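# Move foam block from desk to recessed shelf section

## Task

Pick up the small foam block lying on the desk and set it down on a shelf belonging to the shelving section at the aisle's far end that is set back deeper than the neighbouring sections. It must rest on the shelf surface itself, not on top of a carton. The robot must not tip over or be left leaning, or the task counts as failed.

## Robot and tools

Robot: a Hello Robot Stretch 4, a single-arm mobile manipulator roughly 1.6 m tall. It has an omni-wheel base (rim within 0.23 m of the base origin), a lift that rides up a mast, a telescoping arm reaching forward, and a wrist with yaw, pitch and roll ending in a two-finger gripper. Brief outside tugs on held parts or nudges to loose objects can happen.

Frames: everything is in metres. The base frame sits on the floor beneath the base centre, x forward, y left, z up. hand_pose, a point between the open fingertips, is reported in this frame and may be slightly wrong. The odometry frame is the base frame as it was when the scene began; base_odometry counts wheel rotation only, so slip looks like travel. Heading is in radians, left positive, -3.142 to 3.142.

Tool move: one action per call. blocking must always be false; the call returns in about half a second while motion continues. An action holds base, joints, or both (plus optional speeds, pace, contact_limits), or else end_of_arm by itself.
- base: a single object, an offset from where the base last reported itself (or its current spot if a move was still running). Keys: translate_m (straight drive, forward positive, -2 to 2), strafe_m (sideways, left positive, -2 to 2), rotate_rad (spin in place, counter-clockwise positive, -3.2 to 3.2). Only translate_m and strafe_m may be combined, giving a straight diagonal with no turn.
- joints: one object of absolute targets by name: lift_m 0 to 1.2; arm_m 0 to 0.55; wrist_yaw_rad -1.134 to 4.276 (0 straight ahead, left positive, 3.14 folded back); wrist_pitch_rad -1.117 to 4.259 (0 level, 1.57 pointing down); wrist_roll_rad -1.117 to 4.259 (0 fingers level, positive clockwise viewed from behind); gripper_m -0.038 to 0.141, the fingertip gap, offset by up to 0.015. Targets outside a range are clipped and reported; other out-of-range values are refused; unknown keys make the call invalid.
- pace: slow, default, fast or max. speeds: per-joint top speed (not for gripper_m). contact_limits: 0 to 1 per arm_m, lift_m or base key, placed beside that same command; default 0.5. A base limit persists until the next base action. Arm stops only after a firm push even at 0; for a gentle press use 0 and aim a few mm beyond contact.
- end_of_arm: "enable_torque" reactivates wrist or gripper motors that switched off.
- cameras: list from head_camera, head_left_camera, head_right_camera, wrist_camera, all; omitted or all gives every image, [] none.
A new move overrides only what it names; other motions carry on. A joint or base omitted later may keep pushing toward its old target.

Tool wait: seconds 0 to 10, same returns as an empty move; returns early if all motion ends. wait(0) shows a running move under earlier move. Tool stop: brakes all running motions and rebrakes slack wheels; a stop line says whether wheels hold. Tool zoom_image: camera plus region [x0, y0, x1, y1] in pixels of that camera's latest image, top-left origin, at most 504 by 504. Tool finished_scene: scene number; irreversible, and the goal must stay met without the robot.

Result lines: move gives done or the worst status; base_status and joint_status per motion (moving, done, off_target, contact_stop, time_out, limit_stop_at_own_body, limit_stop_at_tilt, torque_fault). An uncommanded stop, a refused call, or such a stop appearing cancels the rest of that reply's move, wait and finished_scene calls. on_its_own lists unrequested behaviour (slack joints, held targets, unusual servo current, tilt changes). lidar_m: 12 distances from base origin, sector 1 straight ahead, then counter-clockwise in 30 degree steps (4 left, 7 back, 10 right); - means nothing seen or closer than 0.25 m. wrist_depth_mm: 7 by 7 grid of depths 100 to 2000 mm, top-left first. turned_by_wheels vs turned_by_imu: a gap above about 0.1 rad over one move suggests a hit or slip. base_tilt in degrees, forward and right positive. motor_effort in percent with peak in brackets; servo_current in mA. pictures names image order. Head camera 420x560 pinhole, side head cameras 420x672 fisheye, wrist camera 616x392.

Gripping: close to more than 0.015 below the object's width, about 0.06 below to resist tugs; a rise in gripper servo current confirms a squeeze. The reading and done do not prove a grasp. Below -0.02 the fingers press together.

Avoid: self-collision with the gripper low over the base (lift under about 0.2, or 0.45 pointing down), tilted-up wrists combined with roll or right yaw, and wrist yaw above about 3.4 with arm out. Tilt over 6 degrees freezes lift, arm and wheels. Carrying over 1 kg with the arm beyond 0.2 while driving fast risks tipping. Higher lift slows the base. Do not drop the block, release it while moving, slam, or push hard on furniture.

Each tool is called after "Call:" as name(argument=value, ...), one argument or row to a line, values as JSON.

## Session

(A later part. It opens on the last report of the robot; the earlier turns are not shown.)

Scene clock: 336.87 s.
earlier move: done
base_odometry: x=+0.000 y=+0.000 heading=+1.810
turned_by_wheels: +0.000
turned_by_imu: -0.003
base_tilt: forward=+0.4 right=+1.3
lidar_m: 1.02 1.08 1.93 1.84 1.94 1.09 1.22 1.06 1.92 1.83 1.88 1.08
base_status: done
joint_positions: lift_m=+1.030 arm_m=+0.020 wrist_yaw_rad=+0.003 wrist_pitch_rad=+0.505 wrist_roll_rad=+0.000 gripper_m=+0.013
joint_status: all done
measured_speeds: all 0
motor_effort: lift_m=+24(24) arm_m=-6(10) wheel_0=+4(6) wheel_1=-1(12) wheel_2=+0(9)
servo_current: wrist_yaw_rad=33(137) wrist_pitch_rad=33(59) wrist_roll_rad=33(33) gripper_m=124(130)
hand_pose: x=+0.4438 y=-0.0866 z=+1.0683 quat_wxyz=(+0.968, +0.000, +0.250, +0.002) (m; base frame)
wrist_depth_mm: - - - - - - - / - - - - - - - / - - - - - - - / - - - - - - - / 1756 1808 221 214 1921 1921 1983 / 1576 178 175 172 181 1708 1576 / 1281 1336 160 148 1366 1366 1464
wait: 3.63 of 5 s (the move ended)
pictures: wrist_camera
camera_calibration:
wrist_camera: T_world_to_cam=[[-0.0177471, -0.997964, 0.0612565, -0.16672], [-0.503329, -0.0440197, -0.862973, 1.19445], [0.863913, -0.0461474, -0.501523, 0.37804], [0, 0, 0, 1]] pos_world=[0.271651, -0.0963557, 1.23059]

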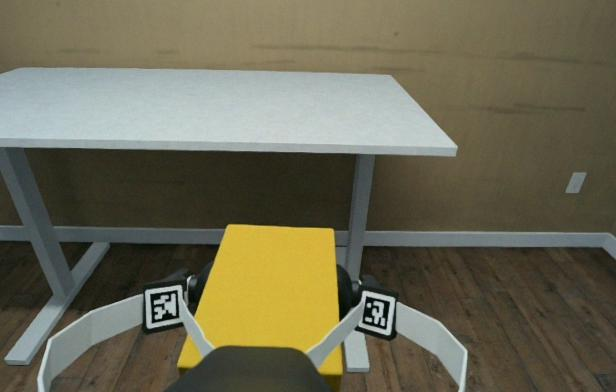

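Call:
move(
  blocking=false,
  base={"rotate_rad": 3.185},
  pace="slow",
  cameras=[],
)

Call:
wait(
  seconds=8,
  cameras=["wrist_camera", "head_camera"],
)

Scene clock: 346.00 s.
move: moving
base_odometry: x=+0.000 y=+0.000 heading=+1.940
turned_by_wheels: +0.130
turned_by_imu: +0.127
base_tilt: forward=+0.3 right=+1.3
lidar_m: 1.03 1.13 1.89 1.84 2.04 1.08 1.05 1.10 1.87 1.81 2.00 1.06
base_status: rotate_rad moving
joint_positions: lift_m=+1.030 arm_m=+0.020 wrist_yaw_rad=+0.003 wrist_pitch_rad=+0.505 wrist_roll_rad=+0.000 gripper_m=+0.013
joint_status: not commanded
measured_speeds: translate_m=+0.000 strafe_m=-0.001 rotate_rad=+0.495 lift_m=+0.000 arm_m=+0.000 wrist_yaw_rad=+0.000 wrist_pitch_rad=+0.000 wrist_roll_rad=+0.000
motor_effort: lift_m=+24(24) arm_m=-6(7) wheel_0=-6(6) wheel_1=-4(6) wheel_2=-4(7)
servo_current: wrist_yaw_rad=39(46) wrist_pitch_rad=52(59) wrist_roll_rad=26(33) gripper_m=117(130)
hand_pose: x=+0.4438 y=-0.0866 z=+1.0683 quat_wxyz=(+0.968, +0.000, +0.250, +0.002) (m; base frame)
wrist_depth_mm: - - - - - - - / - - - - - - - / - - - - - - - / - - - - - - - / 1863 1863 223 214 1921 1863 1863 / 1537 178 175 172 181 1708 1661 / 1336 1336 159 147 1366 1336 1430
pictures: none
No camera images: "cameras" was empty.

Scene clock: 349.97 s.
earlier move: done
base_odometry: x=+0.000 y=+0.000 heading=-1.289
turned_by_wheels: +3.055
turned_by_imu: +3.014
base_tilt: forward=+0.4 right=+1.5
lidar_m: 1.08 1.06 1.92 1.84 1.90 1.10 1.04 1.11 1.94 1.83 1.95 1.07
base_status: done
joint_positions: lift_m=+1.030 arm_m=+0.020 wrist_yaw_rad=+0.003 wrist_pitch_rad=+0.505 wrist_roll_rad=+0.000 gripper_m=+0.013
joint_status: not commanded
measured_speeds: all 0
motor_effort: lift_m=+24(24) arm_m=-6(7) wheel_0=-4(7) wheel_1=-1(7) wheel_2=-1(7)
servo_current: wrist_yaw_rad=33(52) wrist_pitch_rad=33(65) wrist_roll_rad=33(33) gripper_m=117(130)
hand_pose: x=+0.4438 y=-0.0866 z=+1.0683 quat_wxyz=(+0.968, +0.000, +0.250, +0.002) (m; base frame)
wrist_depth_mm: - 866 - - - - - / - 931 - - - - - / - - - - - - - / - - - - 1430 - - / - - 223 214 1118 - - / 1430 173 176 172 180 - 1618 / 1308 - - 147 - - 1430
wait: 3.97 of 8 s (the move ended)
pictures: head_camera, wrist_camera
camera_calibration:
wrist_camera: T_world_to_cam=[[-0.017754, -0.997964, 0.0612565, -0.166719], [-0.503329, -0.0440162, -0.862973, 1.19446], [0.863912, -0.0461534, -0.501523, 0.378033], [0, 0, 0, 1]] pos_world=[0.271658, -0.0963562, 1.23059]

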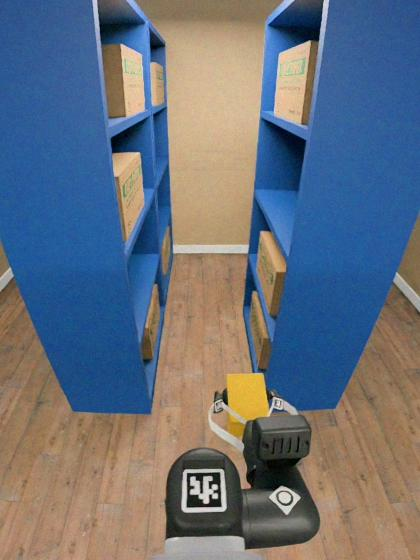

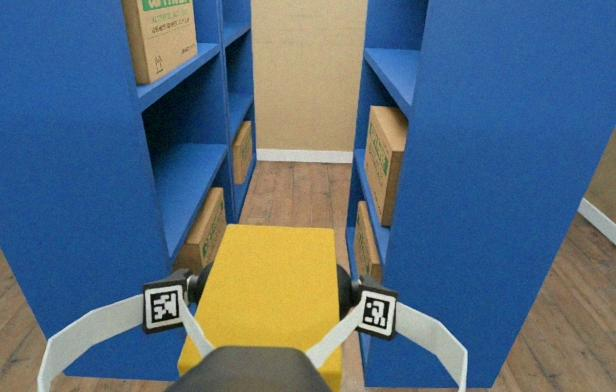

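Call:
zoom_image(
  camera="head_camera",
  region=[60, 230, 340, 430],
)

Call:
zoom_image(
  camera="head_camera",
  region=[90, 0, 340, 260],
)

Scaled by 1.800 from the camera's 420x560 image, which has a finer 1200x1600 frame.

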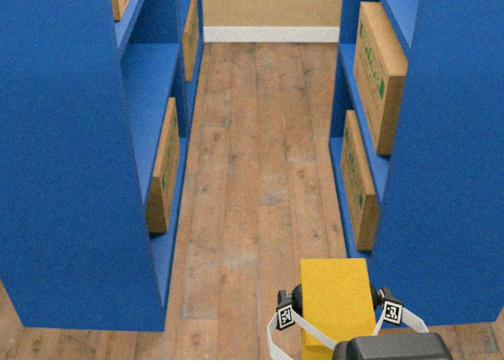

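Scaled by 1.938 from the camera's 420x560 image, which has a finer 1200x1600 frame.

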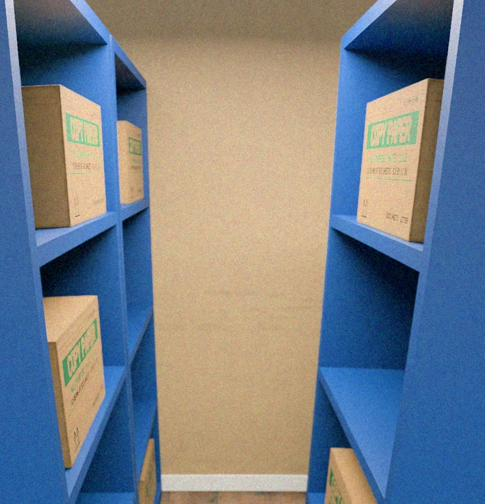

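Call:
move(
  blocking=false,
  base={"translate_m": 0.8, "strafe_m": -0.033},
  contact_limits={"translate_m": 0.3},
  cameras=[],
)

Call:
wait(
  seconds=6,
  cameras=["head_camera", "wrist_camera"],
)

Scene clock: 376.50 s.
move: moving
base_odometry: x=+0.008 y=-0.031 heading=-1.289
turned_by_wheels: +0.000
turned_by_imu: -0.001
base_tilt: forward=+0.4 right=+1.4
lidar_m: 1.08 1.03 1.91 1.83 1.92 1.12 1.05 1.12 1.96 1.85 1.96 1.03
base_status: translate_m moving; strafe_m moving
joint_positions: lift_m=+1.030 arm_m=+0.020 wrist_yaw_rad=+0.003 wrist_pitch_rad=+0.505 wrist_roll_rad=+0.000 gripper_m=+0.013
joint_status: not commanded
measured_speeds: translate_m=+0.124 strafe_m=-0.004 rotate_rad=-0.001 lift_m=+0.000 arm_m=+0.000 wrist_yaw_rad=+0.000 wrist_pitch_rad=+0.000 wrist_roll_rad=+0.000
motor_effort: lift_m=+24(24) arm_m=-6(6) wheel_0=+5(7) wheel_1=+4(8) wheel_2=-7(10)
servo_current: wrist_yaw_rad=33(46) wrist_pitch_rad=52(52) wrist_roll_rad=33(33) gripper_m=124(130)
contact_limits: translate_m 0.3
hand_pose: x=+0.4438 y=-0.0866 z=+1.0683 quat_wxyz=(+0.968, +0.000, +0.250, +0.002) (m; base frame)
wrist_depth_mm: - 904 - - 1537 - - / - 917 - - - - - / - - - - - - - / - - - - 1281 - - / - - 222 214 1182 - 1983 / - 174 175 172 179 - 1618 / 1281 - 151 147 - - 1430
pictures: none
No camera images: "cameras" was empty.

Scene clock: 380.17 s.
earlier move: done
base_odometry: x=+0.191 y=-0.777 heading=-1.289
turned_by_wheels: +0.000
turned_by_imu: -0.002
base_tilt: forward=+0.4 right=+1.3
lidar_m: 1.16 0.41 0.38 1.86 1.93 2.64 2.20 1.97 1.93 1.83 0.36 0.38
base_status: done
joint_positions: lift_m=+1.030 arm_m=+0.020 wrist_yaw_rad=+0.003 wrist_pitch_rad=+0.505 wrist_roll_rad=+0.000 gripper_m=+0.013
joint_status: not commanded
measured_speeds: all 0
motor_effort: lift_m=+24(24) arm_m=-6(6) wheel_0=+2(8) wheel_1=+1(8) wheel_2=+1(11)
servo_current: wrist_yaw_rad=33(46) wrist_pitch_rad=52(59) wrist_roll_rad=26(39) gripper_m=124(130)
contact_limits: translate_m 0.3
hand_pose: x=+0.4438 y=-0.0866 z=+1.0683 quat_wxyz=(+0.968, +0.000, +0.250, +0.002) (m; base frame)
wrist_depth_mm: - - 1661 - - - - / 554 - 1808 - - - - / 564 - 1921 - - - - / - - - - - - - / - - 213 215 768 634 - / - 173 175 173 181 559 - / - 1025 - 147 741 469 -
wait: 3.67 of 6 s (the move ended)
pictures: head_camera, wrist_camera
camera_calibration:
wrist_camera: T_world_to_cam=[[-0.0177543, -0.997964, 0.0612565, -0.166719], [-0.503329, -0.044016, -0.862973, 1.19445], [0.863912, -0.0461537, -0.501523, 0.37804], [0, 0, 0, 1]] pos_world=[0.27165, -0.0963562, 1.23059]

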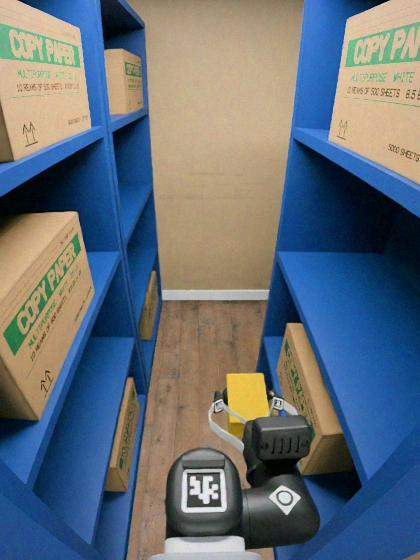

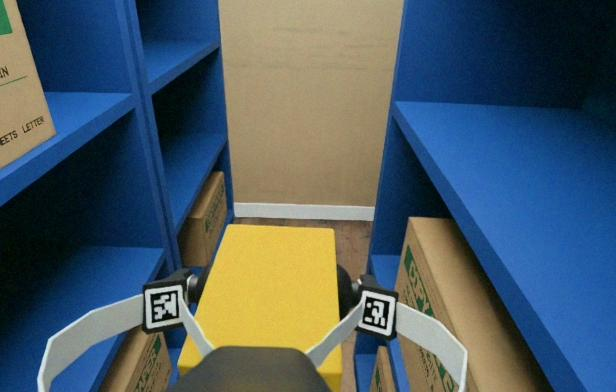

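Call:
zoom_image(
  camera="head_camera",
  region=[100, 260, 300, 420],
)

Call:
zoom_image(
  camera="head_camera",
  region=[90, 400, 420, 560],
)

Scaled by 2.520 from the camera's 420x560 image, which has a finer 1200x1600 frame.

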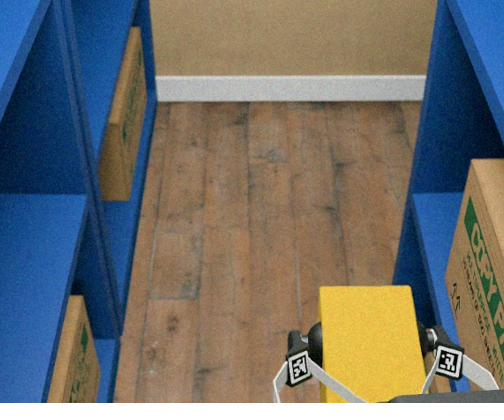

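Scaled by 1.527 from the camera's 420x560 image, which has a finer 1200x1600 frame.

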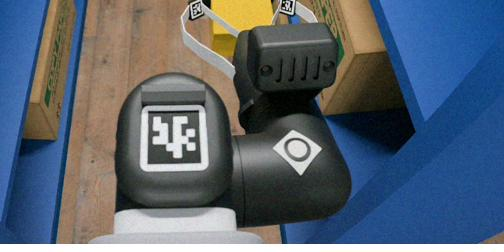

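Call:
move(
  blocking=false,
  base={"translate_m": 0.8},
  contact_limits={"translate_m": 0.3},
  cameras=[],
)

Call:
wait(
  seconds=6,
  cameras=["head_camera", "head_right_camera"],
)

Scene clock: 412.60 s.
move: moving
base_odometry: x=+0.200 y=-0.809 heading=-1.289
turned_by_wheels: +0.000
turned_by_imu: -0.001
base_tilt: forward=+0.2 right=+1.5
lidar_m: 1.13 0.42 0.36 1.85 1.94 2.67 2.24 2.00 1.94 1.85 0.35 0.41
base_status: translate_m moving
joint_positions: lift_m=+1.030 arm_m=+0.020 wrist_yaw_rad=+0.003 wrist_pitch_rad=+0.505 wrist_roll_rad=+0.000 gripper_m=+0.013
joint_status: not commanded
measured_speeds: translate_m=+0.122 strafe_m=+0.000 rotate_rad=-0.004 lift_m=+0.000 arm_m=+0.000 wrist_yaw_rad=+0.000 wrist_pitch_rad=+0.000 wrist_roll_rad=+0.000
motor_effort: lift_m=+24(24) arm_m=-6(6) wheel_0=+4(7) wheel_1=+4(7) wheel_2=-9(9)
servo_current: wrist_yaw_rad=39(39) wrist_pitch_rad=46(59) wrist_roll_rad=26(33) gripper_m=117(124)
contact_limits: translate_m 0.3
hand_pose: x=+0.4438 y=-0.0866 z=+1.0683 quat_wxyz=(+0.968, +0.000, +0.250, +0.002) (m; base frame)
wrist_depth_mm: - - 1661 - - - - / - 866 1756 - - - - / 544 - 1863 - - - - / - - - - - - - / - - 212 214 741 627 - / - 173 175 173 182 554 - / - 1025 151 147 715 462 -
pictures: none
No camera images: "cameras" was empty.

Scene clock: 416.43 s.
earlier move: done
base_odometry: x=+0.414 y=-1.546 heading=-1.288
turned_by_wheels: +0.000
turned_by_imu: -0.001
base_tilt: forward=+0.3 right=+1.3
lidar_m: 1.17 0.42 0.30 0.28 0.30 0.42 3.50 0.40 0.29 0.27 0.29 0.39
base_status: done
joint_positions: lift_m=+1.030 arm_m=+0.020 wrist_yaw_rad=+0.003 wrist_pitch_rad=+0.505 wrist_roll_rad=+0.000 gripper_m=+0.013
joint_status: not commanded
measured_speeds: all 0
motor_effort: lift_m=+24(24) arm_m=-6(7) wheel_0=+3(7) wheel_1=+2(7) wheel_2=+0(11)
servo_current: wrist_yaw_rad=33(46) wrist_pitch_rad=46(65) wrist_roll_rad=33(33) gripper_m=111(130)
contact_limits: translate_m 0.3
hand_pose: x=+0.4438 y=-0.0866 z=+1.0683 quat_wxyz=(+0.968, +0.000, +0.250, +0.002) (m; base frame)
wrist_depth_mm: - 946 - - - - - / - 1008 - - - - 1025 / - 1098 - - - - - / - - - - - 1160 - / - - 221 214 - 1336 - / - 173 176 172 181 1255 - / - 991 159 148 1366 1281 1025
wait: 3.83 of 6 s (the move ended)
pictures: head_camera, head_right_camera

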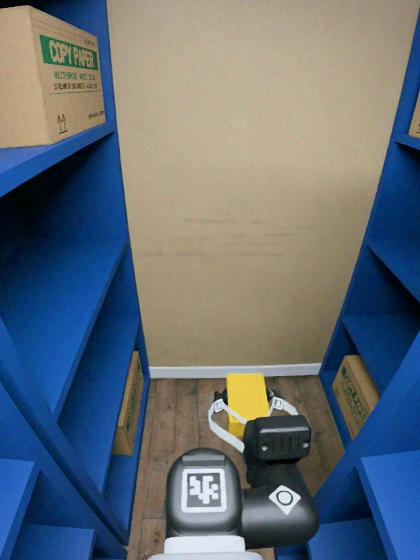

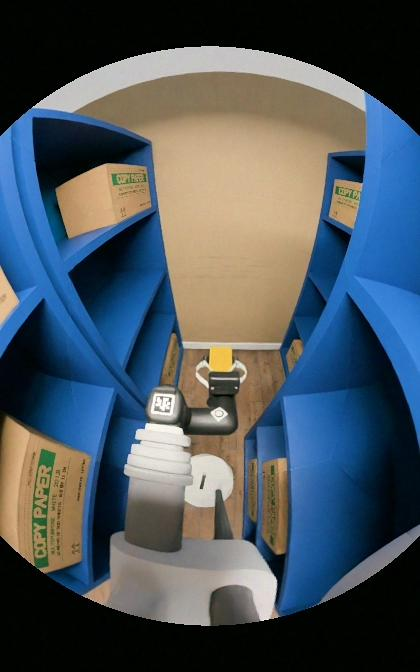

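Call:
zoom_image(
  camera="head_camera",
  region=[300, 60, 420, 480],
)

Call:
zoom_image(
  camera="head_right_camera",
  region=[240, 120, 420, 420],
)

Scaled by 1.200 from the camera's 420x560 image, which has a finer 1200x1600 frame.

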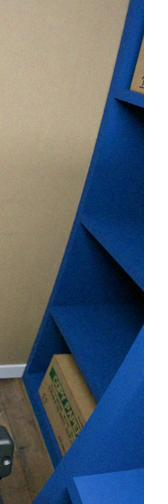

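Scaled by 1.680 from the camera's 420x672 image, which has a finer 600x960 frame.

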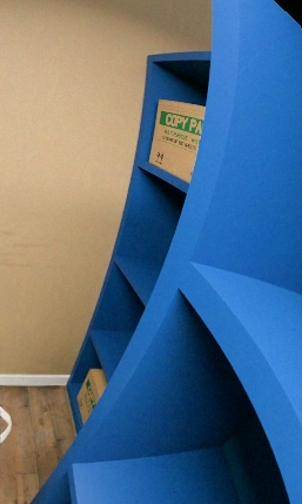

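Call:
move(
  blocking=false,
  base={"translate_m": 0.72},
  contact_limits={"translate_m": 0.3},
  cameras=[],
)

Call:
wait(
  seconds=6,
  cameras=["head_camera", "head_right_camera"],
)

Scene clock: 449.27 s.
move: moving
base_odometry: x=+0.423 y=-1.577 heading=-1.288
turned_by_wheels: +0.000
turned_by_imu: +0.000
base_tilt: forward=+0.4 right=+1.4
lidar_m: 1.17 0.43 0.29 0.27 0.29 0.43 3.53 0.41 0.28 0.26 0.28 0.40
base_status: translate_m moving
joint_positions: lift_m=+1.030 arm_m=+0.020 wrist_yaw_rad=+0.003 wrist_pitch_rad=+0.505 wrist_roll_rad=+0.000 gripper_m=+0.013
joint_status: not commanded
measured_speeds: translate_m=+0.123 strafe_m=+0.002 rotate_rad=-0.003 lift_m=+0.000 arm_m=+0.000 wrist_yaw_rad=+0.000 wrist_pitch_rad=+0.000 wrist_roll_rad=+0.000
motor_effort: lift_m=+24(24) arm_m=-6(6) wheel_0=+6(7) wheel_1=+6(7) wheel_2=-9(10)
servo_current: wrist_yaw_rad=33(39) wrist_pitch_rad=52(59) wrist_roll_rad=33(33) gripper_m=117(130)
contact_limits: translate_m 0.3
hand_pose: x=+0.4438 y=-0.0866 z=+1.0683 quat_wxyz=(+0.968, +0.000, +0.250, +0.002) (m; base frame)
wrist_depth_mm: - - - - - - - / - 960 - - - - 976 / - 1060 - - - - - / - - - - - 1182 - / - - 211 215 - 1308 - / - 174 176 172 180 1229 - / - 1025 - 147 1366 1229 1008
pictures: none
No camera images: "cameras" was empty.

Scene clock: 453.00 s.
earlier move: done
base_odometry: x=+0.615 y=-2.237 heading=-1.288
turned_by_wheels: +0.000
turned_by_imu: -0.002
base_tilt: forward=+0.2 right=+1.5
lidar_m: 0.57 0.40 0.29 0.27 0.29 0.43 1.15 0.44 0.48 0.73 0.75 0.60
base_status: done
joint_positions: lift_m=+1.030 arm_m=+0.020 wrist_yaw_rad=+0.003 wrist_pitch_rad=+0.505 wrist_roll_rad=+0.000 gripper_m=+0.013
joint_status: not commanded
measured_speeds: all 0
motor_effort: lift_m=+24(24) arm_m=-6(6) wheel_0=+2(7) wheel_1=+1(7) wheel_2=+0(11)
servo_current: wrist_yaw_rad=39(52) wrist_pitch_rad=39(72) wrist_roll_rad=26(39) gripper_m=117(130)
contact_limits: translate_m 0.3
hand_pose: x=+0.4438 y=-0.0866 z=+1.0683 quat_wxyz=(+0.968, +0.000, +0.250, +0.002) (m; base frame)
wrist_depth_mm: - - - - - - - / - - - - - - - / - - - - - - - / - - - - - - - / - - 212 213 - - - / - 173 176 172 180 - - / - - - 147 - - -
wait: 3.73 of 6 s (the move ended)
pictures: head_camera, head_right_camera

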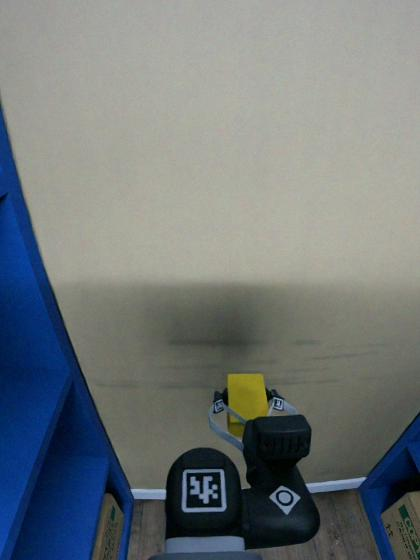

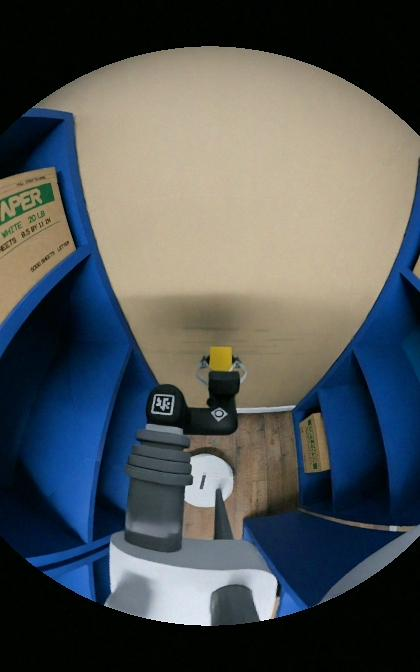

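Call:
move(
  blocking=false,
  base={"rotate_rad": -1.59},
  pace="slow",
  contact_limits={"rotate_rad": 0.3},
  cameras=[],
)

Call:
wait(
  seconds=6,
  cameras=["head_camera", "wrist_camera"],
)

Scene clock: 472.07 s.
move: moving
base_odometry: x=+0.615 y=-2.237 heading=-1.418
turned_by_wheels: -0.130
turned_by_imu: -0.129
base_tilt: forward=+0.4 right=+1.4
lidar_m: 0.57 0.49 0.32 0.27 0.30 0.38 0.83 0.49 0.42 0.72 0.74 0.62
base_status: rotate_rad moving
joint_positions: lift_m=+1.030 arm_m=+0.020 wrist_yaw_rad=+0.003 wrist_pitch_rad=+0.505 wrist_roll_rad=+0.000 gripper_m=+0.013
joint_status: not commanded
measured_speeds: translate_m=-0.001 strafe_m=+0.000 rotate_rad=-0.496 lift_m=+0.000 arm_m=+0.000 wrist_yaw_rad=+0.000 wrist_pitch_rad=+0.000 wrist_roll_rad=+0.000
motor_effort: lift_m=+24(24) arm_m=-6(6) wheel_0=+6(6) wheel_1=+5(6) wheel_2=+7(7)
servo_current: wrist_yaw_rad=46(46) wrist_pitch_rad=52(52) wrist_roll_rad=26(33) gripper_m=111(124)
contact_limits: rotate_rad 0.3
hand_pose: x=+0.4438 y=-0.0866 z=+1.0683 quat_wxyz=(+0.968, +0.000, +0.250, +0.002) (m; base frame)
wrist_depth_mm: - - - - - - - / - - - - - - - / - - - - - - - / - - - - - - - / - - 212 213 - - - / - 173 175 173 180 - - / - - - 147 - - -
pictures: none
No camera images: "cameras" was empty.

Scene clock: 474.43 s.
earlier move: done
base_odometry: x=+0.615 y=-2.237 heading=-2.877
turned_by_wheels: -1.459
turned_by_imu: -1.441
base_tilt: forward=+0.4 right=+1.4
lidar_m: 0.72 0.76 0.60 0.56 0.41 0.33 0.29 0.31 0.40 1.17 0.43 0.45
base_status: done
joint_positions: lift_m=+1.030 arm_m=+0.020 wrist_yaw_rad=+0.003 wrist_pitch_rad=+0.505 wrist_roll_rad=+0.000 gripper_m=+0.013
joint_status: not commanded
measured_speeds: all 0
motor_effort: lift_m=+24(24) arm_m=-6(7) wheel_0=+2(6) wheel_1=+2(7) wheel_2=+3(7)
servo_current: wrist_yaw_rad=46(46) wrist_pitch_rad=52(65) wrist_roll_rad=26(33) gripper_m=124(130)
contact_limits: rotate_rad 0.3
hand_pose: x=+0.4438 y=-0.0866 z=+1.0683 quat_wxyz=(+0.968, +0.000, +0.250, +0.002) (m; base frame)
wrist_depth_mm: - - - - - 424 359 / - - - - - 427 362 / - - - - - 427 362 / - - - - - 424 357 / - - 213 214 - 424 343 / - 173 175 172 182 399 340 / - 917 - 147 759 397 353
wait: 2.37 of 6 s (the move ended)
pictures: head_camera, wrist_camera
camera_calibration:
wrist_camera: T_world_to_cam=[[-0.0177543, -0.997964, 0.0612565, -0.166719], [-0.503329, -0.044016, -0.862973, 1.19446], [0.863912, -0.0461537, -0.501523, 0.378038], [0, 0, 0, 1]] pos_world=[0.271652, -0.0963562, 1.23059]

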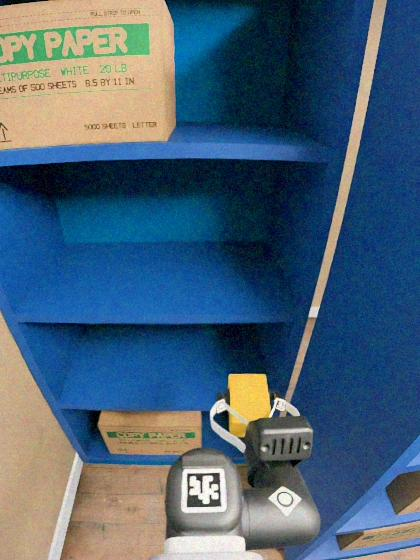

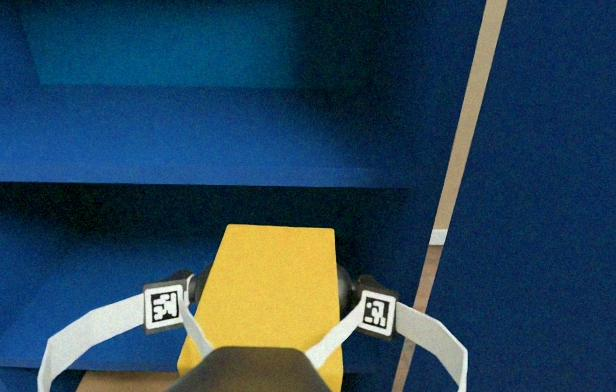

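Call:
move(
  blocking=false,
  base={"strafe_m": 0.13},
  joints={"lift_m": 1.1},
  pace="slow",
  contact_limits={"strafe_m": 0.3},
  cameras=[],
)

Call:
wait(
  seconds=4,
  cameras=["head_camera"],
)

Scene clock: 490.57 s.
move: moving
base_odometry: x=+0.619 y=-2.251 heading=-2.878
turned_by_wheels: +0.000
turned_by_imu: -0.001
base_tilt: forward=+0.2 right=+1.3
lidar_m: 0.71 0.73 0.58 0.54 0.41 0.31 0.29 0.33 0.40 1.15 0.44 0.49
base_status: strafe_m moving
joint_positions: lift_m=+1.056 arm_m=+0.020 wrist_yaw_rad=+0.003 wrist_pitch_rad=+0.505 wrist_roll_rad=+0.000 gripper_m=+0.013
joint_status: lift_m moving
measured_speeds: translate_m=+0.000 strafe_m=+0.057 rotate_rad=+0.001 lift_m=+0.099 arm_m=+0.000 wrist_yaw_rad=+0.000 wrist_pitch_rad=+0.000 wrist_roll_rad=+0.000
motor_effort: lift_m=+24(27) arm_m=-6(6) wheel_0=-6(7) wheel_1=+5(8) wheel_2=+0(1)
servo_current: wrist_yaw_rad=39(46) wrist_pitch_rad=46(59) wrist_roll_rad=26(33) gripper_m=124(124)
contact_limits: strafe_m 0.3
hand_pose: x=+0.4438 y=-0.0866 z=+1.0944 quat_wxyz=(+0.968, +0.000, +0.250, +0.002) (m; base frame)
wrist_depth_mm: - - - - - - 377 / 917 - - - - 449 364 / - - - - - 477 362 / - - - - - 549 359 / - - 212 214 - 585 359 / - 172 176 172 181 439 370 / - - - 147 768 - 370
pictures: none
No camera images: "cameras" was empty.

Scene clock: 492.70 s.
earlier move: done
base_odometry: x=+0.649 y=-2.362 heading=-2.878
turned_by_wheels: +0.000
turned_by_imu: +0.000
base_tilt: forward=+0.3 right=+1.3
lidar_m: 0.71 0.64 0.47 0.43 0.41 0.30 0.27 0.31 0.43 1.18 0.54 0.63
base_status: done
joint_positions: lift_m=+1.100 arm_m=+0.020 wrist_yaw_rad=+0.003 wrist_pitch_rad=+0.505 wrist_roll_rad=+0.000 gripper_m=+0.013
joint_status: all done
measured_speeds: all 0
motor_effort: lift_m=+24(27) arm_m=-6(7) wheel_0=-3(8) wheel_1=+1(8) wheel_2=+0(2)
servo_current: wrist_yaw_rad=33(46) wrist_pitch_rad=46(59) wrist_roll_rad=33(33) gripper_m=117(130)
contact_limits: strafe_m 0.3
hand_pose: x=+0.4438 y=-0.0866 z=+1.1382 quat_wxyz=(+0.968, +0.000, +0.250, +0.002) (m; base frame)
wrist_depth_mm: - - - - - - - / - - - - - - - / - - - - - - - / - - - - - 591 - / - - 211 214 - 621 - / - 173 176 173 181 683 - / - - - 147 - - -
wait: 2.13 of 4 s (the move ended)
pictures: head_camera

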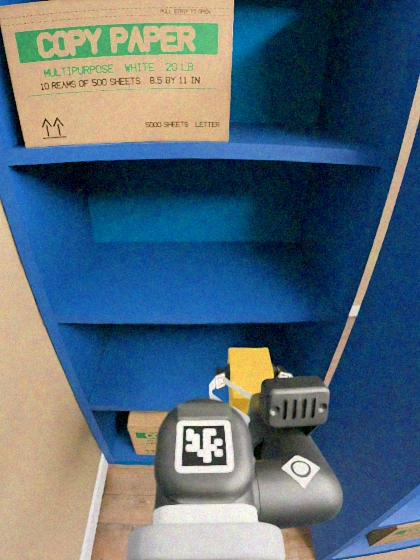

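Call:
move(
  blocking=false,
  joints={"arm_m": 0.47},
  speeds={"arm_m": 0.2},
  contact_limits={"arm_m": 0.2},
  cameras=[],
)

Call:
wait(
  seconds=4,
  cameras=["head_camera", "wrist_camera"],
)

Scene clock: 498.40 s.
move: moving
base_odometry: x=+0.649 y=-2.362 heading=-2.878
turned_by_wheels: +0.000
turned_by_imu: -0.001
base_tilt: forward=+0.3 right=+1.6
lidar_m: 0.72 0.65 0.46 0.44 0.42 0.32 0.28 0.31 0.43 1.19 0.54 0.66
base_status: not commanded
joint_positions: lift_m=+1.100 arm_m=+0.072 wrist_yaw_rad=+0.003 wrist_pitch_rad=+0.505 wrist_roll_rad=+0.000 gripper_m=+0.013
joint_status: arm_m moving
measured_speeds: translate_m=+0.000 strafe_m=+0.000 rotate_rad=+0.000 lift_m=+0.000 arm_m=+0.198 wrist_yaw_rad=+0.000 wrist_pitch_rad=+0.000 wrist_roll_rad=+0.000
motor_effort: lift_m=+24(24) arm_m=+5(10) wheel_0=-3(3) wheel_1=+1(2) wheel_2=+0(0)
servo_current: wrist_yaw_rad=26(46) wrist_pitch_rad=46(46) wrist_roll_rad=26(33) gripper_m=124(124)
contact_limits: arm_m 0.2; strafe_m 0.3
hand_pose: x=+0.4957 y=-0.0866 z=+1.1382 quat_wxyz=(+0.968, +0.000, +0.250, +0.002) (m; base frame)
wrist_depth_mm: - - - - - - - / - - - - - - - / 741 - - - - - - / - - - - - - - / - - 211 213 - - - / - 173 176 172 179 627 - / - - - 147 - 715 -
pictures: none
No camera images: "cameras" was empty.

Scene clock: 500.93 s.
earlier move: done
base_odometry: x=+0.649 y=-2.362 heading=-2.878
turned_by_wheels: +0.000
turned_by_imu: -0.001
base_tilt: forward=+0.5 right=+1.3
lidar_m: 0.71 0.67 0.47 0.44 0.40 0.31 0.29 0.28 0.42 1.20 0.54 0.65
base_status: not commanded
joint_positions: lift_m=+1.100 arm_m=+0.470 wrist_yaw_rad=+0.003 wrist_pitch_rad=+0.505 wrist_roll_rad=+0.000 gripper_m=+0.013
joint_status: all done
measured_speeds: all 0
motor_effort: lift_m=+24(24) arm_m=+7(10) wheel_0=-3(3) wheel_1=+2(2) wheel_2=+0(0)
servo_current: wrist_yaw_rad=39(52) wrist_pitch_rad=33(59) wrist_roll_rad=26(39) gripper_m=117(130)
contact_limits: arm_m 0.2; strafe_m 0.3
hand_pose: x=+0.8933 y=-0.0866 z=+1.1382 quat_wxyz=(+0.968, +0.000, +0.250, +0.002) (m; base frame)
wrist_depth_mm: - - - - - - - / - - - - - - - / - - - - - - - / - - - - - - - / - - 213 213 - - - / - 172 176 172 180 - - / - - - 147 - - -
wait: 2.53 of 4 s (the move ended)
pictures: head_camera, wrist_camera
camera_calibration:
wrist_camera: T_world_to_cam=[[-0.0177936, -0.997963, 0.0612564, -0.162998], [-0.503331, -0.0439962, -0.862973, 1.48108], [0.863911, -0.0461877, -0.501523, 0.0247761], [0, 0, 0, 1]] pos_world=[0.72117, -0.0963594, 1.30054]

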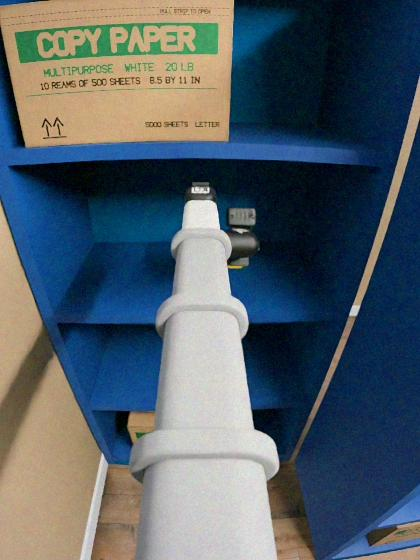

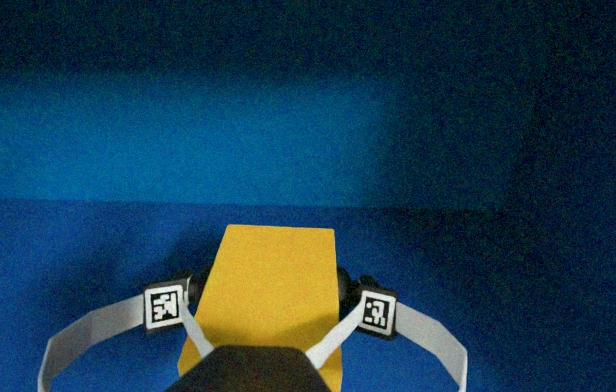

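Call:
move(
  blocking=false,
  joints={"lift_m": 1.005},
  speeds={"lift_m": 0.06},
  contact_limits={"lift_m": 0.1},
  cameras=[],
)

Call:
wait(
  seconds=3,
  cameras=["wrist_camera"],
)

Scene clock: 516.50 s.
move: moving
base_odometry: x=+0.649 y=-2.362 heading=-2.878
turned_by_wheels: +0.000
turned_by_imu: -0.001
base_tilt: forward=+0.5 right=+1.4
lidar_m: 0.71 0.65 0.47 0.44 0.43 0.31 0.30 0.31 0.42 1.19 0.54 0.63
base_status: not commanded
joint_positions: lift_m=+1.076 arm_m=+0.470 wrist_yaw_rad=+0.003 wrist_pitch_rad=+0.505 wrist_roll_rad=+0.000 gripper_m=+0.013
joint_status: lift_m moving
measured_speeds: translate_m=+0.000 strafe_m=+0.000 rotate_rad=+0.000 lift_m=-0.060 arm_m=+0.000 wrist_yaw_rad=+0.000 wrist_pitch_rad=+0.000 wrist_roll_rad=+0.000
motor_effort: lift_m=+14(22) arm_m=+7(7) wheel_0=-3(3) wheel_1=+1(2) wheel_2=+0(0)
servo_current: wrist_yaw_rad=39(46) wrist_pitch_rad=39(52) wrist_roll_rad=26(33) gripper_m=111(124)
contact_limits: arm_m 0.2; lift_m 0.1; strafe_m 0.3
hand_pose: x=+0.8933 y=-0.0866 z=+1.1144 quat_wxyz=(+0.968, +0.000, +0.250, +0.002) (m; base frame)
wrist_depth_mm: - - - - - - - / - - - - - - - / - - - - - - - / - - - - - - - / - - 212 214 - - 436 / - 173 175 172 180 - - / - - - 147 - - -
pictures: none
No camera images: "cameras" was empty.

Scene clock: 518.07 s.
earlier move: done
base_odometry: x=+0.649 y=-2.362 heading=-2.878
turned_by_wheels: +0.000
turned_by_imu: +0.000
base_tilt: forward=+0.3 right=+1.5
lidar_m: 0.73 0.66 0.46 0.43 0.41 0.31 0.29 0.31 0.41 1.19 0.53 0.65
base_status: not commanded
joint_positions: lift_m=+1.005 arm_m=+0.470 wrist_yaw_rad=+0.003 wrist_pitch_rad=+0.505 wrist_roll_rad=+0.000 gripper_m=+0.013
joint_status: all done
measured_speeds: all 0
motor_effort: lift_m=+14(22) arm_m=+7(7) wheel_0=-3(3) wheel_1=+1(2) wheel_2=+0(0)
servo_current: wrist_yaw_rad=33(52) wrist_pitch_rad=39(52) wrist_roll_rad=26(33) gripper_m=117(130)
contact_limits: arm_m 0.2; lift_m 0.1; strafe_m 0.3
hand_pose: x=+0.8933 y=-0.0866 z=+1.0440 quat_wxyz=(+0.968, +0.000, +0.250, +0.002) (m; base frame)
wrist_depth_mm: - - - - - - - / - - - - - - - / - - - - - - - / - - - - - - 439 / - - 211 215 - - - / - 173 176 172 181 - - / - - - 147 - - -
wait: 1.57 of 3 s (the move ended)
pictures: wrist_camera
camera_calibration:
wrist_camera: T_world_to_cam=[[-0.0177937, -0.997963, 0.0612567, -0.157228], [-0.503331, -0.0439963, -0.862973, 1.3998], [0.863911, -0.0461879, -0.501523, -0.0224652], [0, 0, 0, 1]] pos_world=[0.721171, -0.0963594, 1.20635]

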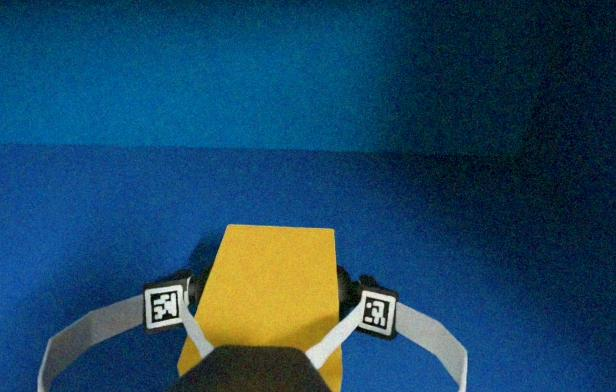

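Call:
move(
  blocking=false,
  joints={"lift_m": 0.992},
  speeds={"lift_m": 0.03},
  contact_limits={"lift_m": 0.05},
  cameras=[],
)

Call:
wait(
  seconds=1,
  cameras=[],
)

Call:
move(
  blocking=false,
  joints={"lift_m": 0.987},
  speeds={"lift_m": 0.03},
  contact_limits={"lift_m": 0.05},
  cameras=[],
)

Call:
wait(
  seconds=1,
  cameras=["wrist_camera"],
)

Scene clock: 527.30 s.
move: moving
base_odometry: x=+0.649 y=-2.362 heading=-2.878
turned_by_wheels: +0.000
turned_by_imu: -0.001
base_tilt: forward=+0.3 right=+1.4
lidar_m: 0.71 0.67 0.46 0.44 0.42 0.31 0.29 0.33 0.40 1.19 0.56 0.65
base_status: not commanded
joint_positions: lift_m=+0.992 arm_m=+0.470 wrist_yaw_rad=+0.003 wrist_pitch_rad=+0.505 wrist_roll_rad=+0.000 gripper_m=+0.013
joint_status: lift_m moving
measured_speeds: translate_m=+0.000 strafe_m=+0.000 rotate_rad=+0.000 lift_m=-0.012 arm_m=+0.000 wrist_yaw_rad=+0.000 wrist_pitch_rad=+0.000 wrist_roll_rad=+0.000
motor_effort: lift_m=+15(16) arm_m=+7(7) wheel_0=-3(3) wheel_1=+1(1) wheel_2=+0(0)
servo_current: wrist_yaw_rad=26(39) wrist_pitch_rad=59(59) wrist_roll_rad=26(33) gripper_m=117(124)
contact_limits: arm_m 0.2; lift_m 0.05; strafe_m 0.3
hand_pose: x=+0.8933 y=-0.0866 z=+1.0311 quat_wxyz=(+0.968, +0.000, +0.250, +0.002) (m; base frame)
wrist_depth_mm: - - - - - - - / - - - - - - - / - - - - - - - / - - - - - - - / - - 213 214 - - - / - 173 175 172 180 - - / - - - 147 - - -
pictures: none
No camera images: "cameras" was empty.

Scene clock: 527.63 s.
earlier move: done
base_odometry: x=+0.649 y=-2.362 heading=-2.878
turned_by_wheels: +0.000
turned_by_imu: +0.000
base_tilt: forward=+0.5 right=+1.3
lidar_m: 0.71 0.66 0.47 0.44 0.42 0.29 0.29 0.33 0.43 1.19 0.52 0.65
base_status: not commanded
joint_positions: lift_m=+0.992 arm_m=+0.470 wrist_yaw_rad=+0.003 wrist_pitch_rad=+0.505 wrist_roll_rad=+0.000 gripper_m=+0.013
joint_status: all done
measured_speeds: all 0
motor_effort: lift_m=+15(16) arm_m=+7(7) wheel_0=-3(3) wheel_1=+2(2) wheel_2=+0(0)
servo_current: wrist_yaw_rad=33(39) wrist_pitch_rad=52(59) wrist_roll_rad=26(33) gripper_m=130(130)
contact_limits: arm_m 0.2; lift_m 0.05; strafe_m 0.3
hand_pose: x=+0.8933 y=-0.0866 z=+1.0310 quat_wxyz=(+0.968, +0.000, +0.250, +0.002) (m; base frame)
wrist_depth_mm: - - - - - - - / - - - - - - - / - - - - - - - / - - - - - - - / - - 212 214 - - - / - 173 175 173 181 - - / - - - 147 - - -
wait: 0.33 of 1 s (the move ended)
pictures: none
No camera images: "cameras" was empty.

Scene clock: 528.13 s.
move: moving
base_odometry: x=+0.649 y=-2.362 heading=-2.878
turned_by_wheels: +0.000
turned_by_imu: +0.000
base_tilt: forward=+0.2 right=+1.4
lidar_m: 0.73 0.68 0.47 0.44 0.40 0.31 0.29 0.29 0.41 1.19 0.53 0.67
base_status: not commanded
joint_positions: lift_m=+0.987 arm_m=+0.470 wrist_yaw_rad=+0.003 wrist_pitch_rad=+0.505 wrist_roll_rad=+0.000 gripper_m=+0.013
joint_status: lift_m moving
measured_speeds: all 0
motor_effort: lift_m=+14(16) arm_m=+7(7) wheel_0=-3(3) wheel_1=+1(2) wheel_2=+0(0)
servo_current: wrist_yaw_rad=39(39) wrist_pitch_rad=46(52) wrist_roll_rad=26(33) gripper_m=111(124)
contact_limits: arm_m 0.2; lift_m 0.05; strafe_m 0.3
hand_pose: x=+0.8933 y=-0.0866 z=+1.0260 quat_wxyz=(+0.968, +0.000, +0.250, +0.002) (m; base frame)
wrist_depth_mm: - - - - - - - / - - - - - - - / - - - - - - - / - - - - - - - / - - 212 214 - - - / - 172 176 172 180 - - / - - - 147 - - -
pictures: none
No camera images: "cameras" was empty.

Scene clock: 528.20 s.
earlier move: done
base_odometry: x=+0.649 y=-2.362 heading=-2.878
turned_by_wheels: +0.000
turned_by_imu: +0.000
base_tilt: forward=+0.4 right=+1.4
lidar_m: 0.72 0.66 0.46 0.44 0.42 0.30 0.27 0.32 0.43 1.19 0.53 0.66
base_status: not commanded
joint_positions: lift_m=+0.987 arm_m=+0.470 wrist_yaw_rad=+0.003 wrist_pitch_rad=+0.505 wrist_roll_rad=+0.000 gripper_m=+0.013
joint_status: all done
measured_speeds: all 0
motor_effort: lift_m=+15(16) arm_m=+7(7) wheel_0=-3(3) wheel_1=+1(2) wheel_2=+0(0)
servo_current: wrist_yaw_rad=33(39) wrist_pitch_rad=59(59) wrist_roll_rad=26(33) gripper_m=124(124)
contact_limits: arm_m 0.2; lift_m 0.05; strafe_m 0.3
hand_pose: x=+0.8933 y=-0.0866 z=+1.0260 quat_wxyz=(+0.968, +0.000, +0.250, +0.002) (m; base frame)
wrist_depth_mm: - - - - - - - / - - - - - - - / - - - - - - - / - - - - - - - / - - 211 214 - - - / - 173 176 172 181 - - / - - - 147 - - -
wait: 0.07 of 1 s (the move ended)
pictures: wrist_camera
camera_calibration:
wrist_camera: T_world_to_cam=[[-0.0177942, -0.997963, 0.0612563, -0.156124], [-0.503331, -0.0439958, -0.862973, 1.38425], [0.863911, -0.0461881, -0.501523, -0.0315024], [0, 0, 0, 1]] pos_world=[0.721173, -0.0963595, 1.18834]

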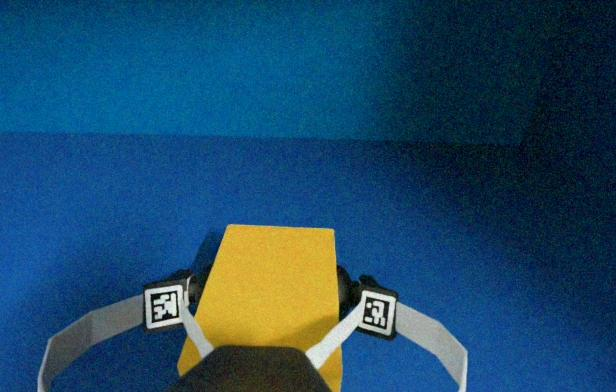

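Call:
move(
  blocking=false,
  joints={"lift_m": 0.983},
  speeds={"lift_m": 0.03},
  contact_limits={"lift_m": 0.03},
  cameras=[],
)

Call:
wait(
  seconds=1,
  cameras=[],
)

Call:
move(
  blocking=false,
  joints={"lift_m": 0.979},
  speeds={"lift_m": 0.03},
  contact_limits={"lift_m": 0.03},
  cameras=[],
)

Call:
wait(
  seconds=1,
  cameras=["wrist_camera"],
)

Scene clock: 535.77 s.
move: moving
base_odometry: x=+0.649 y=-2.362 heading=-2.878
turned_by_wheels: +0.000
turned_by_imu: -0.001
base_tilt: forward=+0.4 right=+1.4
lidar_m: 0.72 0.64 0.46 0.44 0.41 0.30 0.28 0.31 0.43 1.20 0.55 0.66
base_status: not commanded
joint_positions: lift_m=+0.983 arm_m=+0.470 wrist_yaw_rad=+0.003 wrist_pitch_rad=+0.505 wrist_roll_rad=+0.000 gripper_m=+0.013
joint_status: lift_m moving
measured_speeds: all 0
motor_effort: lift_m=+15(16) arm_m=+6(7) wheel_0=-3(3) wheel_1=+1(2) wheel_2=+0(0)
servo_current: wrist_yaw_rad=39(46) wrist_pitch_rad=39(52) wrist_roll_rad=26(33) gripper_m=124(130)
contact_limits: arm_m 0.2; lift_m 0.03; strafe_m 0.3
hand_pose: x=+0.8933 y=-0.0866 z=+1.0220 quat_wxyz=(+0.968, +0.000, +0.250, +0.002) (m; base frame)
wrist_depth_mm: - - - - - - - / - - - - - - - / - - - - - - - / - - - - - - - / - - 212 215 - - - / - 173 175 172 181 - - / - - - 147 - - -
pictures: none
No camera images: "cameras" was empty.

Scene clock: 535.80 s.
earlier move: done
base_odometry: x=+0.649 y=-2.362 heading=-2.878
turned_by_wheels: +0.000
turned_by_imu: +0.000
base_tilt: forward=+0.3 right=+1.6
lidar_m: 0.72 0.65 0.46 0.44 0.42 0.31 0.28 0.31 0.42 1.19 0.55 0.66
base_status: not commanded
joint_positions: lift_m=+0.983 arm_m=+0.470 wrist_yaw_rad=+0.003 wrist_pitch_rad=+0.505 wrist_roll_rad=+0.000 gripper_m=+0.013
joint_status: all done
measured_speeds: all 0
motor_effort: lift_m=+15(16) arm_m=+7(7) wheel_0=-3(3) wheel_1=+1(2) wheel_2=+0(0)
servo_current: wrist_yaw_rad=33(46) wrist_pitch_rad=59(59) wrist_roll_rad=26(33) gripper_m=117(130)
contact_limits: arm_m 0.2; lift_m 0.03; strafe_m 0.3
hand_pose: x=+0.8933 y=-0.0866 z=+1.0220 quat_wxyz=(+0.968, +0.000, +0.250, +0.002) (m; base frame)
wrist_depth_mm: - - - - - - - / - - - - - - - / - - - - - - - / - - - - - - - / - - 212 214 - - - / - 173 176 172 180 - - / - - - 147 - - -
wait: 0.03 of 1 s (the move ended)
pictures: none
No camera images: "cameras" was empty.

Scene clock: 536.30 s.
move: moving
base_odometry: x=+0.649 y=-2.362 heading=-2.878
turned_by_wheels: +0.000
turned_by_imu: +0.000
base_tilt: forward=+0.4 right=+1.4
lidar_m: 0.72 0.67 0.45 0.43 0.41 0.30 0.28 0.30 0.42 1.20 0.54 0.61
base_status: not commanded
joint_positions: lift_m=+0.979 arm_m=+0.470 wrist_yaw_rad=+0.003 wrist_pitch_rad=+0.503 wrist_roll_rad=+0.000 gripper_m=+0.013
joint_status: lift_m moving
measured_speeds: all 0
motor_effort: lift_m=+13(15) arm_m=+7(7) wheel_0=-3(3) wheel_1=+1(2) wheel_2=+0(0)
servo_current: wrist_yaw_rad=26(39) wrist_pitch_rad=33(59) wrist_roll_rad=26(33) gripper_m=111(124)
contact_limits: arm_m 0.2; lift_m 0.03; strafe_m 0.3
hand_pose: x=+0.8937 y=-0.0866 z=+1.0188 quat_wxyz=(+0.969, +0.000, +0.249, +0.002) (m; base frame)
wrist_depth_mm: - - - - - - - / - - - - - - - / - - - - - - - / - - - - - - - / - - 212 213 - - - / - 173 175 177 180 - - / - - - 147 - - -
pictures: none
No camera images: "cameras" was empty.

Scene clock: 536.33 s.
earlier move: done
base_odometry: x=+0.649 y=-2.362 heading=-2.878
turned_by_wheels: +0.000
turned_by_imu: +0.000
base_tilt: forward=+0.3 right=+1.3
lidar_m: 0.72 0.65 0.47 0.44 0.41 0.31 0.29 0.31 0.40 1.20 0.53 0.64
base_status: not commanded
joint_positions: lift_m=+0.979 arm_m=+0.470 wrist_yaw_rad=+0.003 wrist_pitch_rad=+0.503 wrist_roll_rad=+0.000 gripper_m=+0.013
joint_status: all done
measured_speeds: all 0
motor_effort: lift_m=+13(15) arm_m=+7(7) wheel_0=-3(3) wheel_1=+1(2) wheel_2=+0(0)
servo_current: wrist_yaw_rad=46(46) wrist_pitch_rad=46(59) wrist_roll_rad=33(33) gripper_m=111(124)
contact_limits: arm_m 0.2; lift_m 0.03; strafe_m 0.3
hand_pose: x=+0.8937 y=-0.0866 z=+1.0188 quat_wxyz=(+0.969, +0.000, +0.249, +0.002) (m; base frame)
wrist_depth_mm: - - - - - - - / - - - - - - - / - - - - - - - / - - - - - - - / - - 212 213 - - - / - 173 174 176 180 - - / - - - 148 - - -
wait: 0.03 of 1 s (the move ended)
pictures: wrist_camera
camera_calibration:
wrist_camera: T_world_to_cam=[[-0.0179532, -0.997964, 0.0612018, -0.155474], [-0.501091, -0.0439886, -0.864276, 1.3775], [0.865208, -0.0461842, -0.499281, -0.0388945], [0, 0, 0, 1]] pos_world=[0.721115, -0.0963597, 1.18064]

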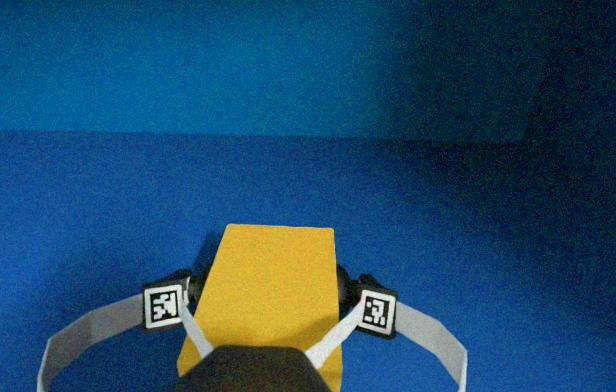

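Call:
move(
  blocking=false,
  joints={"lift_m": 0.977},
  speeds={"lift_m": 0.02},
  contact_limits={"lift_m": 0.03},
  cameras=[],
)

Call:
wait(
  seconds=0.5,
  cameras=[],
)

Call:
move(
  blocking=false,
  joints={"gripper_m": 0.07},
  cameras=[],
)

Call:
wait(
  seconds=1.5,
  cameras=["wrist_camera"],
)

Scene clock: 546.67 s.
move: done
base_odometry: x=+0.649 y=-2.362 heading=-2.878
turned_by_wheels: +0.000
turned_by_imu: -0.001
base_tilt: forward=+0.1 right=+1.3
lidar_m: 0.72 0.67 0.47 0.43 0.40 0.31 0.30 0.30 0.42 1.20 0.53 0.62
base_status: not commanded
joint_positions: lift_m=+0.977 arm_m=+0.470 wrist_yaw_rad=+0.003 wrist_pitch_rad=+0.502 wrist_roll_rad=+0.000 gripper_m=+0.013
joint_status: all done
measured_speeds: all 0
motor_effort: lift_m=+13(15) arm_m=+6(7) wheel_0=-3(3) wheel_1=+1(2) wheel_2=+0(0)
servo_current: wrist_yaw_rad=39(46) wrist_pitch_rad=39(52) wrist_roll_rad=26(33) gripper_m=124(130)
contact_limits: arm_m 0.2; lift_m 0.03; strafe_m 0.3
hand_pose: x=+0.8937 y=-0.0866 z=+1.0169 quat_wxyz=(+0.969, +0.000, +0.248, +0.002) (m; base frame)
wrist_depth_mm: - - - - - - - / - - - - - - - / - - - - - - - / - - - - - - - / - - 211 215 - - - / - 172 174 177 180 - - / - - - 147 - - -
pictures: none
No camera images: "cameras" was empty.

Scene clock: 547.17 s.
base_odometry: x=+0.649 y=-2.362 heading=-2.878
turned_by_wheels: +0.000
turned_by_imu: +0.000
base_tilt: forward=+0.3 right=+1.4
lidar_m: 0.73 0.65 0.46 0.44 0.42 0.32 0.28 0.30 0.43 1.17 0.54 0.65
base_status: not commanded
joint_positions: lift_m=+0.977 arm_m=+0.470 wrist_yaw_rad=+0.003 wrist_pitch_rad=+0.502 wrist_roll_rad=+0.000 gripper_m=+0.013
joint_status: all done
measured_speeds: all 0
motor_effort: lift_m=+13(15) arm_m=+7(7) wheel_0=-3(3) wheel_1=+1(2) wheel_2=+0(0)
servo_current: wrist_yaw_rad=39(46) wrist_pitch_rad=33(52) wrist_roll_rad=26(33) gripper_m=117(130)
contact_limits: arm_m 0.2; lift_m 0.03; strafe_m 0.3
hand_pose: x=+0.8937 y=-0.0866 z=+1.0169 quat_wxyz=(+0.969, +0.000, +0.248, +0.002) (m; base frame)
wrist_depth_mm: - - - - - - - / - - - - - - - / - - - - - - - / - - - - - - - / - - 211 214 - - - / - 173 175 177 180 - - / - - - 148 - - -
wait: 0.50 s; at rest by 0.27 s
pictures: none
No camera images: "cameras" was empty.

Scene clock: 547.67 s.
move: moving
base_odometry: x=+0.649 y=-2.362 heading=-2.878
turned_by_wheels: +0.000
turned_by_imu: +0.000
base_tilt: forward=+0.4 right=+1.3
lidar_m: 0.70 0.66 0.46 0.43 0.41 0.30 0.29 0.32 0.42 1.19 0.54 0.66
base_status: not commanded
joint_positions: lift_m=+0.977 arm_m=+0.470 wrist_yaw_rad=+0.003 wrist_pitch_rad=+0.501 wrist_roll_rad=+0.000 gripper_m=+0.033
joint_status: gripper_m moving
measured_speeds: translate_m=+0.000 strafe_m=+0.000 rotate_rad=+0.000 lift_m=+0.000 arm_m=+0.000 wrist_yaw_rad=+0.000 wrist_pitch_rad=-0.006 wrist_roll_rad=+0.000
motor_effort: lift_m=+13(13) arm_m=+6(7) wheel_0=-3(3) wheel_1=+1(1) wheel_2=+0(0)
servo_current: wrist_yaw_rad=39(46) wrist_pitch_rad=39(46) wrist_roll_rad=26(33) gripper_m=26(91)
contact_limits: arm_m 0.2; lift_m 0.03; strafe_m 0.3
hand_pose: x=+0.8938 y=-0.0866 z=+1.0171 quat_wxyz=(+0.969, +0.000, +0.248, +0.002) (m; base frame)
wrist_depth_mm: - - - - - - - / - - - - - - - / - - - - - - - / - - - - - - - / - - 216 219 - - - / - 174 177 180 184 - - / - - - 153 - - -
pictures: none
No camera images: "cameras" was empty.

Scene clock: 548.57 s.
earlier move: done
base_odometry: x=+0.649 y=-2.362 heading=-2.878
turned_by_wheels: +0.000
turned_by_imu: +0.000
base_tilt: forward=+0.3 right=+1.4
lidar_m: 0.71 0.66 0.46 0.43 0.42 0.31 0.30 0.33 0.43 1.21 0.54 0.64
base_status: not commanded
joint_positions: lift_m=+0.977 arm_m=+0.470 wrist_yaw_rad=+0.003 wrist_pitch_rad=+0.499 wrist_roll_rad=+0.000 gripper_m=+0.070
joint_status: all done
measured_speeds: all 0
motor_effort: lift_m=+13(13) arm_m=+7(7) wheel_0=-3(3) wheel_1=+1(2) wheel_2=+0(0)
servo_current: wrist_yaw_rad=39(46) wrist_pitch_rad=39(52) wrist_roll_rad=33(33) gripper_m=46(91)
contact_limits: arm_m 0.2; lift_m 0.03; strafe_m 0.3
hand_pose: x=+0.8941 y=-0.0866 z=+1.0176 quat_wxyz=(+0.969, +0.000, +0.247, +0.002) (m; base frame)
wrist_depth_mm: - - - - - - - / - - - - - - - / - - - - - - - / - - - - - - - / - - 213 224 - - - / - 164 187 189 191 - - / - - 162 152 - - -
wait: 0.90 of 1.5 s (the move ended)
pictures: wrist_camera
camera_calibration:
wrist_camera: T_world_to_cam=[[-0.0181599, -0.997964, 0.0611349, -0.155143], [-0.498367, -0.0439728, -0.86585, 1.37586], [0.866776, -0.0461914, -0.496554, -0.0440409], [0, 0, 0, 1]] pos_world=[0.721041, -0.096361, 1.17891]

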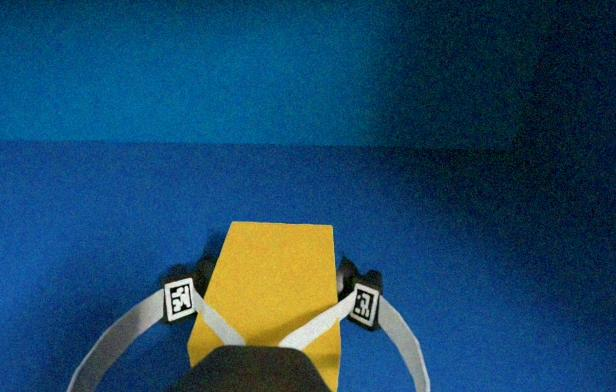

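Call:
move(
  blocking=false,
  joints={"gripper_m": 0.135, "lift_m": 0.983},
  speeds={"lift_m": 0.02},
  cameras=[],
)

Call:
wait(
  seconds=2,
  cameras=["wrist_camera"],
)

Scene clock: 556.93 s.
move: moving
base_odometry: x=+0.649 y=-2.362 heading=-2.878
turned_by_wheels: +0.000
turned_by_imu: -0.001
base_tilt: forward=+0.6 right=+1.4
lidar_m: 0.72 0.66 0.46 0.44 0.43 0.30 0.29 0.32 0.42 1.19 0.55 0.64
base_status: not commanded
joint_positions: lift_m=+0.983 arm_m=+0.470 wrist_yaw_rad=+0.003 wrist_pitch_rad=+0.499 wrist_roll_rad=+0.000 gripper_m=+0.089
joint_status: lift_m moving; gripper_m moving
measured_speeds: all 0
motor_effort: lift_m=+22(24) arm_m=+7(7) wheel_0=-3(3) wheel_1=+1(1) wheel_2=+0(0)
servo_current: wrist_yaw_rad=39(46) wrist_pitch_rad=39(46) wrist_roll_rad=33(33) gripper_m=59(78)
contact_limits: arm_m 0.2; strafe_m 0.3
hand_pose: x=+0.8941 y=-0.0866 z=+1.0228 quat_wxyz=(+0.969, +0.000, +0.247, +0.002) (m; base frame)
wrist_depth_mm: - - - - - - - / - - - - - - - / - - - - - - - / - - - - - - - / - - 215 224 - - - / - 184 189 191 192 - - / - - - 109 - - -
pictures: none
No camera images: "cameras" was empty.

Scene clock: 558.03 s.
earlier move: done
base_odometry: x=+0.649 y=-2.362 heading=-2.878
turned_by_wheels: +0.000
turned_by_imu: +0.000
base_tilt: forward=+0.3 right=+1.3
lidar_m: 0.72 0.66 0.46 0.44 0.43 0.30 0.30 0.33 0.42 1.19 0.53 0.65
base_status: not commanded
joint_positions: lift_m=+0.983 arm_m=+0.470 wrist_yaw_rad=+0.003 wrist_pitch_rad=+0.499 wrist_roll_rad=+0.000 gripper_m=+0.135
joint_status: all done
measured_speeds: all 0
motor_effort: lift_m=+23(24) arm_m=+7(7) wheel_0=-3(3) wheel_1=+1(2) wheel_2=+0(0)
servo_current: wrist_yaw_rad=33(46) wrist_pitch_rad=46(46) wrist_roll_rad=26(33) gripper_m=46(104)
contact_limits: arm_m 0.2; strafe_m 0.3
hand_pose: x=+0.8941 y=-0.0866 z=+1.0228 quat_wxyz=(+0.969, +0.000, +0.247, +0.002) (m; base frame)
wrist_depth_mm: - - - - - - - / - - - - - - - / - - - - - - - / - - - - - - - / - - 216 220 - - - / - 186 186 182 193 - - / - - - 134 - - -
wait: 1.10 of 2 s (the move ended)
pictures: wrist_camera
camera_calibration:
wrist_camera: T_world_to_cam=[[-0.0182414, -0.997963, 0.0611345, -0.15541], [-0.498367, -0.043932, -0.865852, 1.38039], [0.866774, -0.0462618, -0.496551, -0.0414504], [0, 0, 0, 1]] pos_world=[0.721034, -0.0963676, 1.18413]

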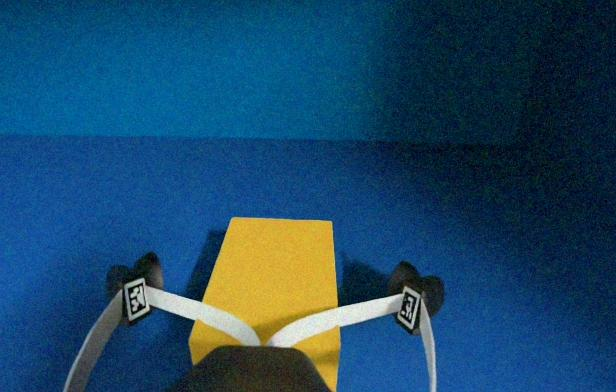

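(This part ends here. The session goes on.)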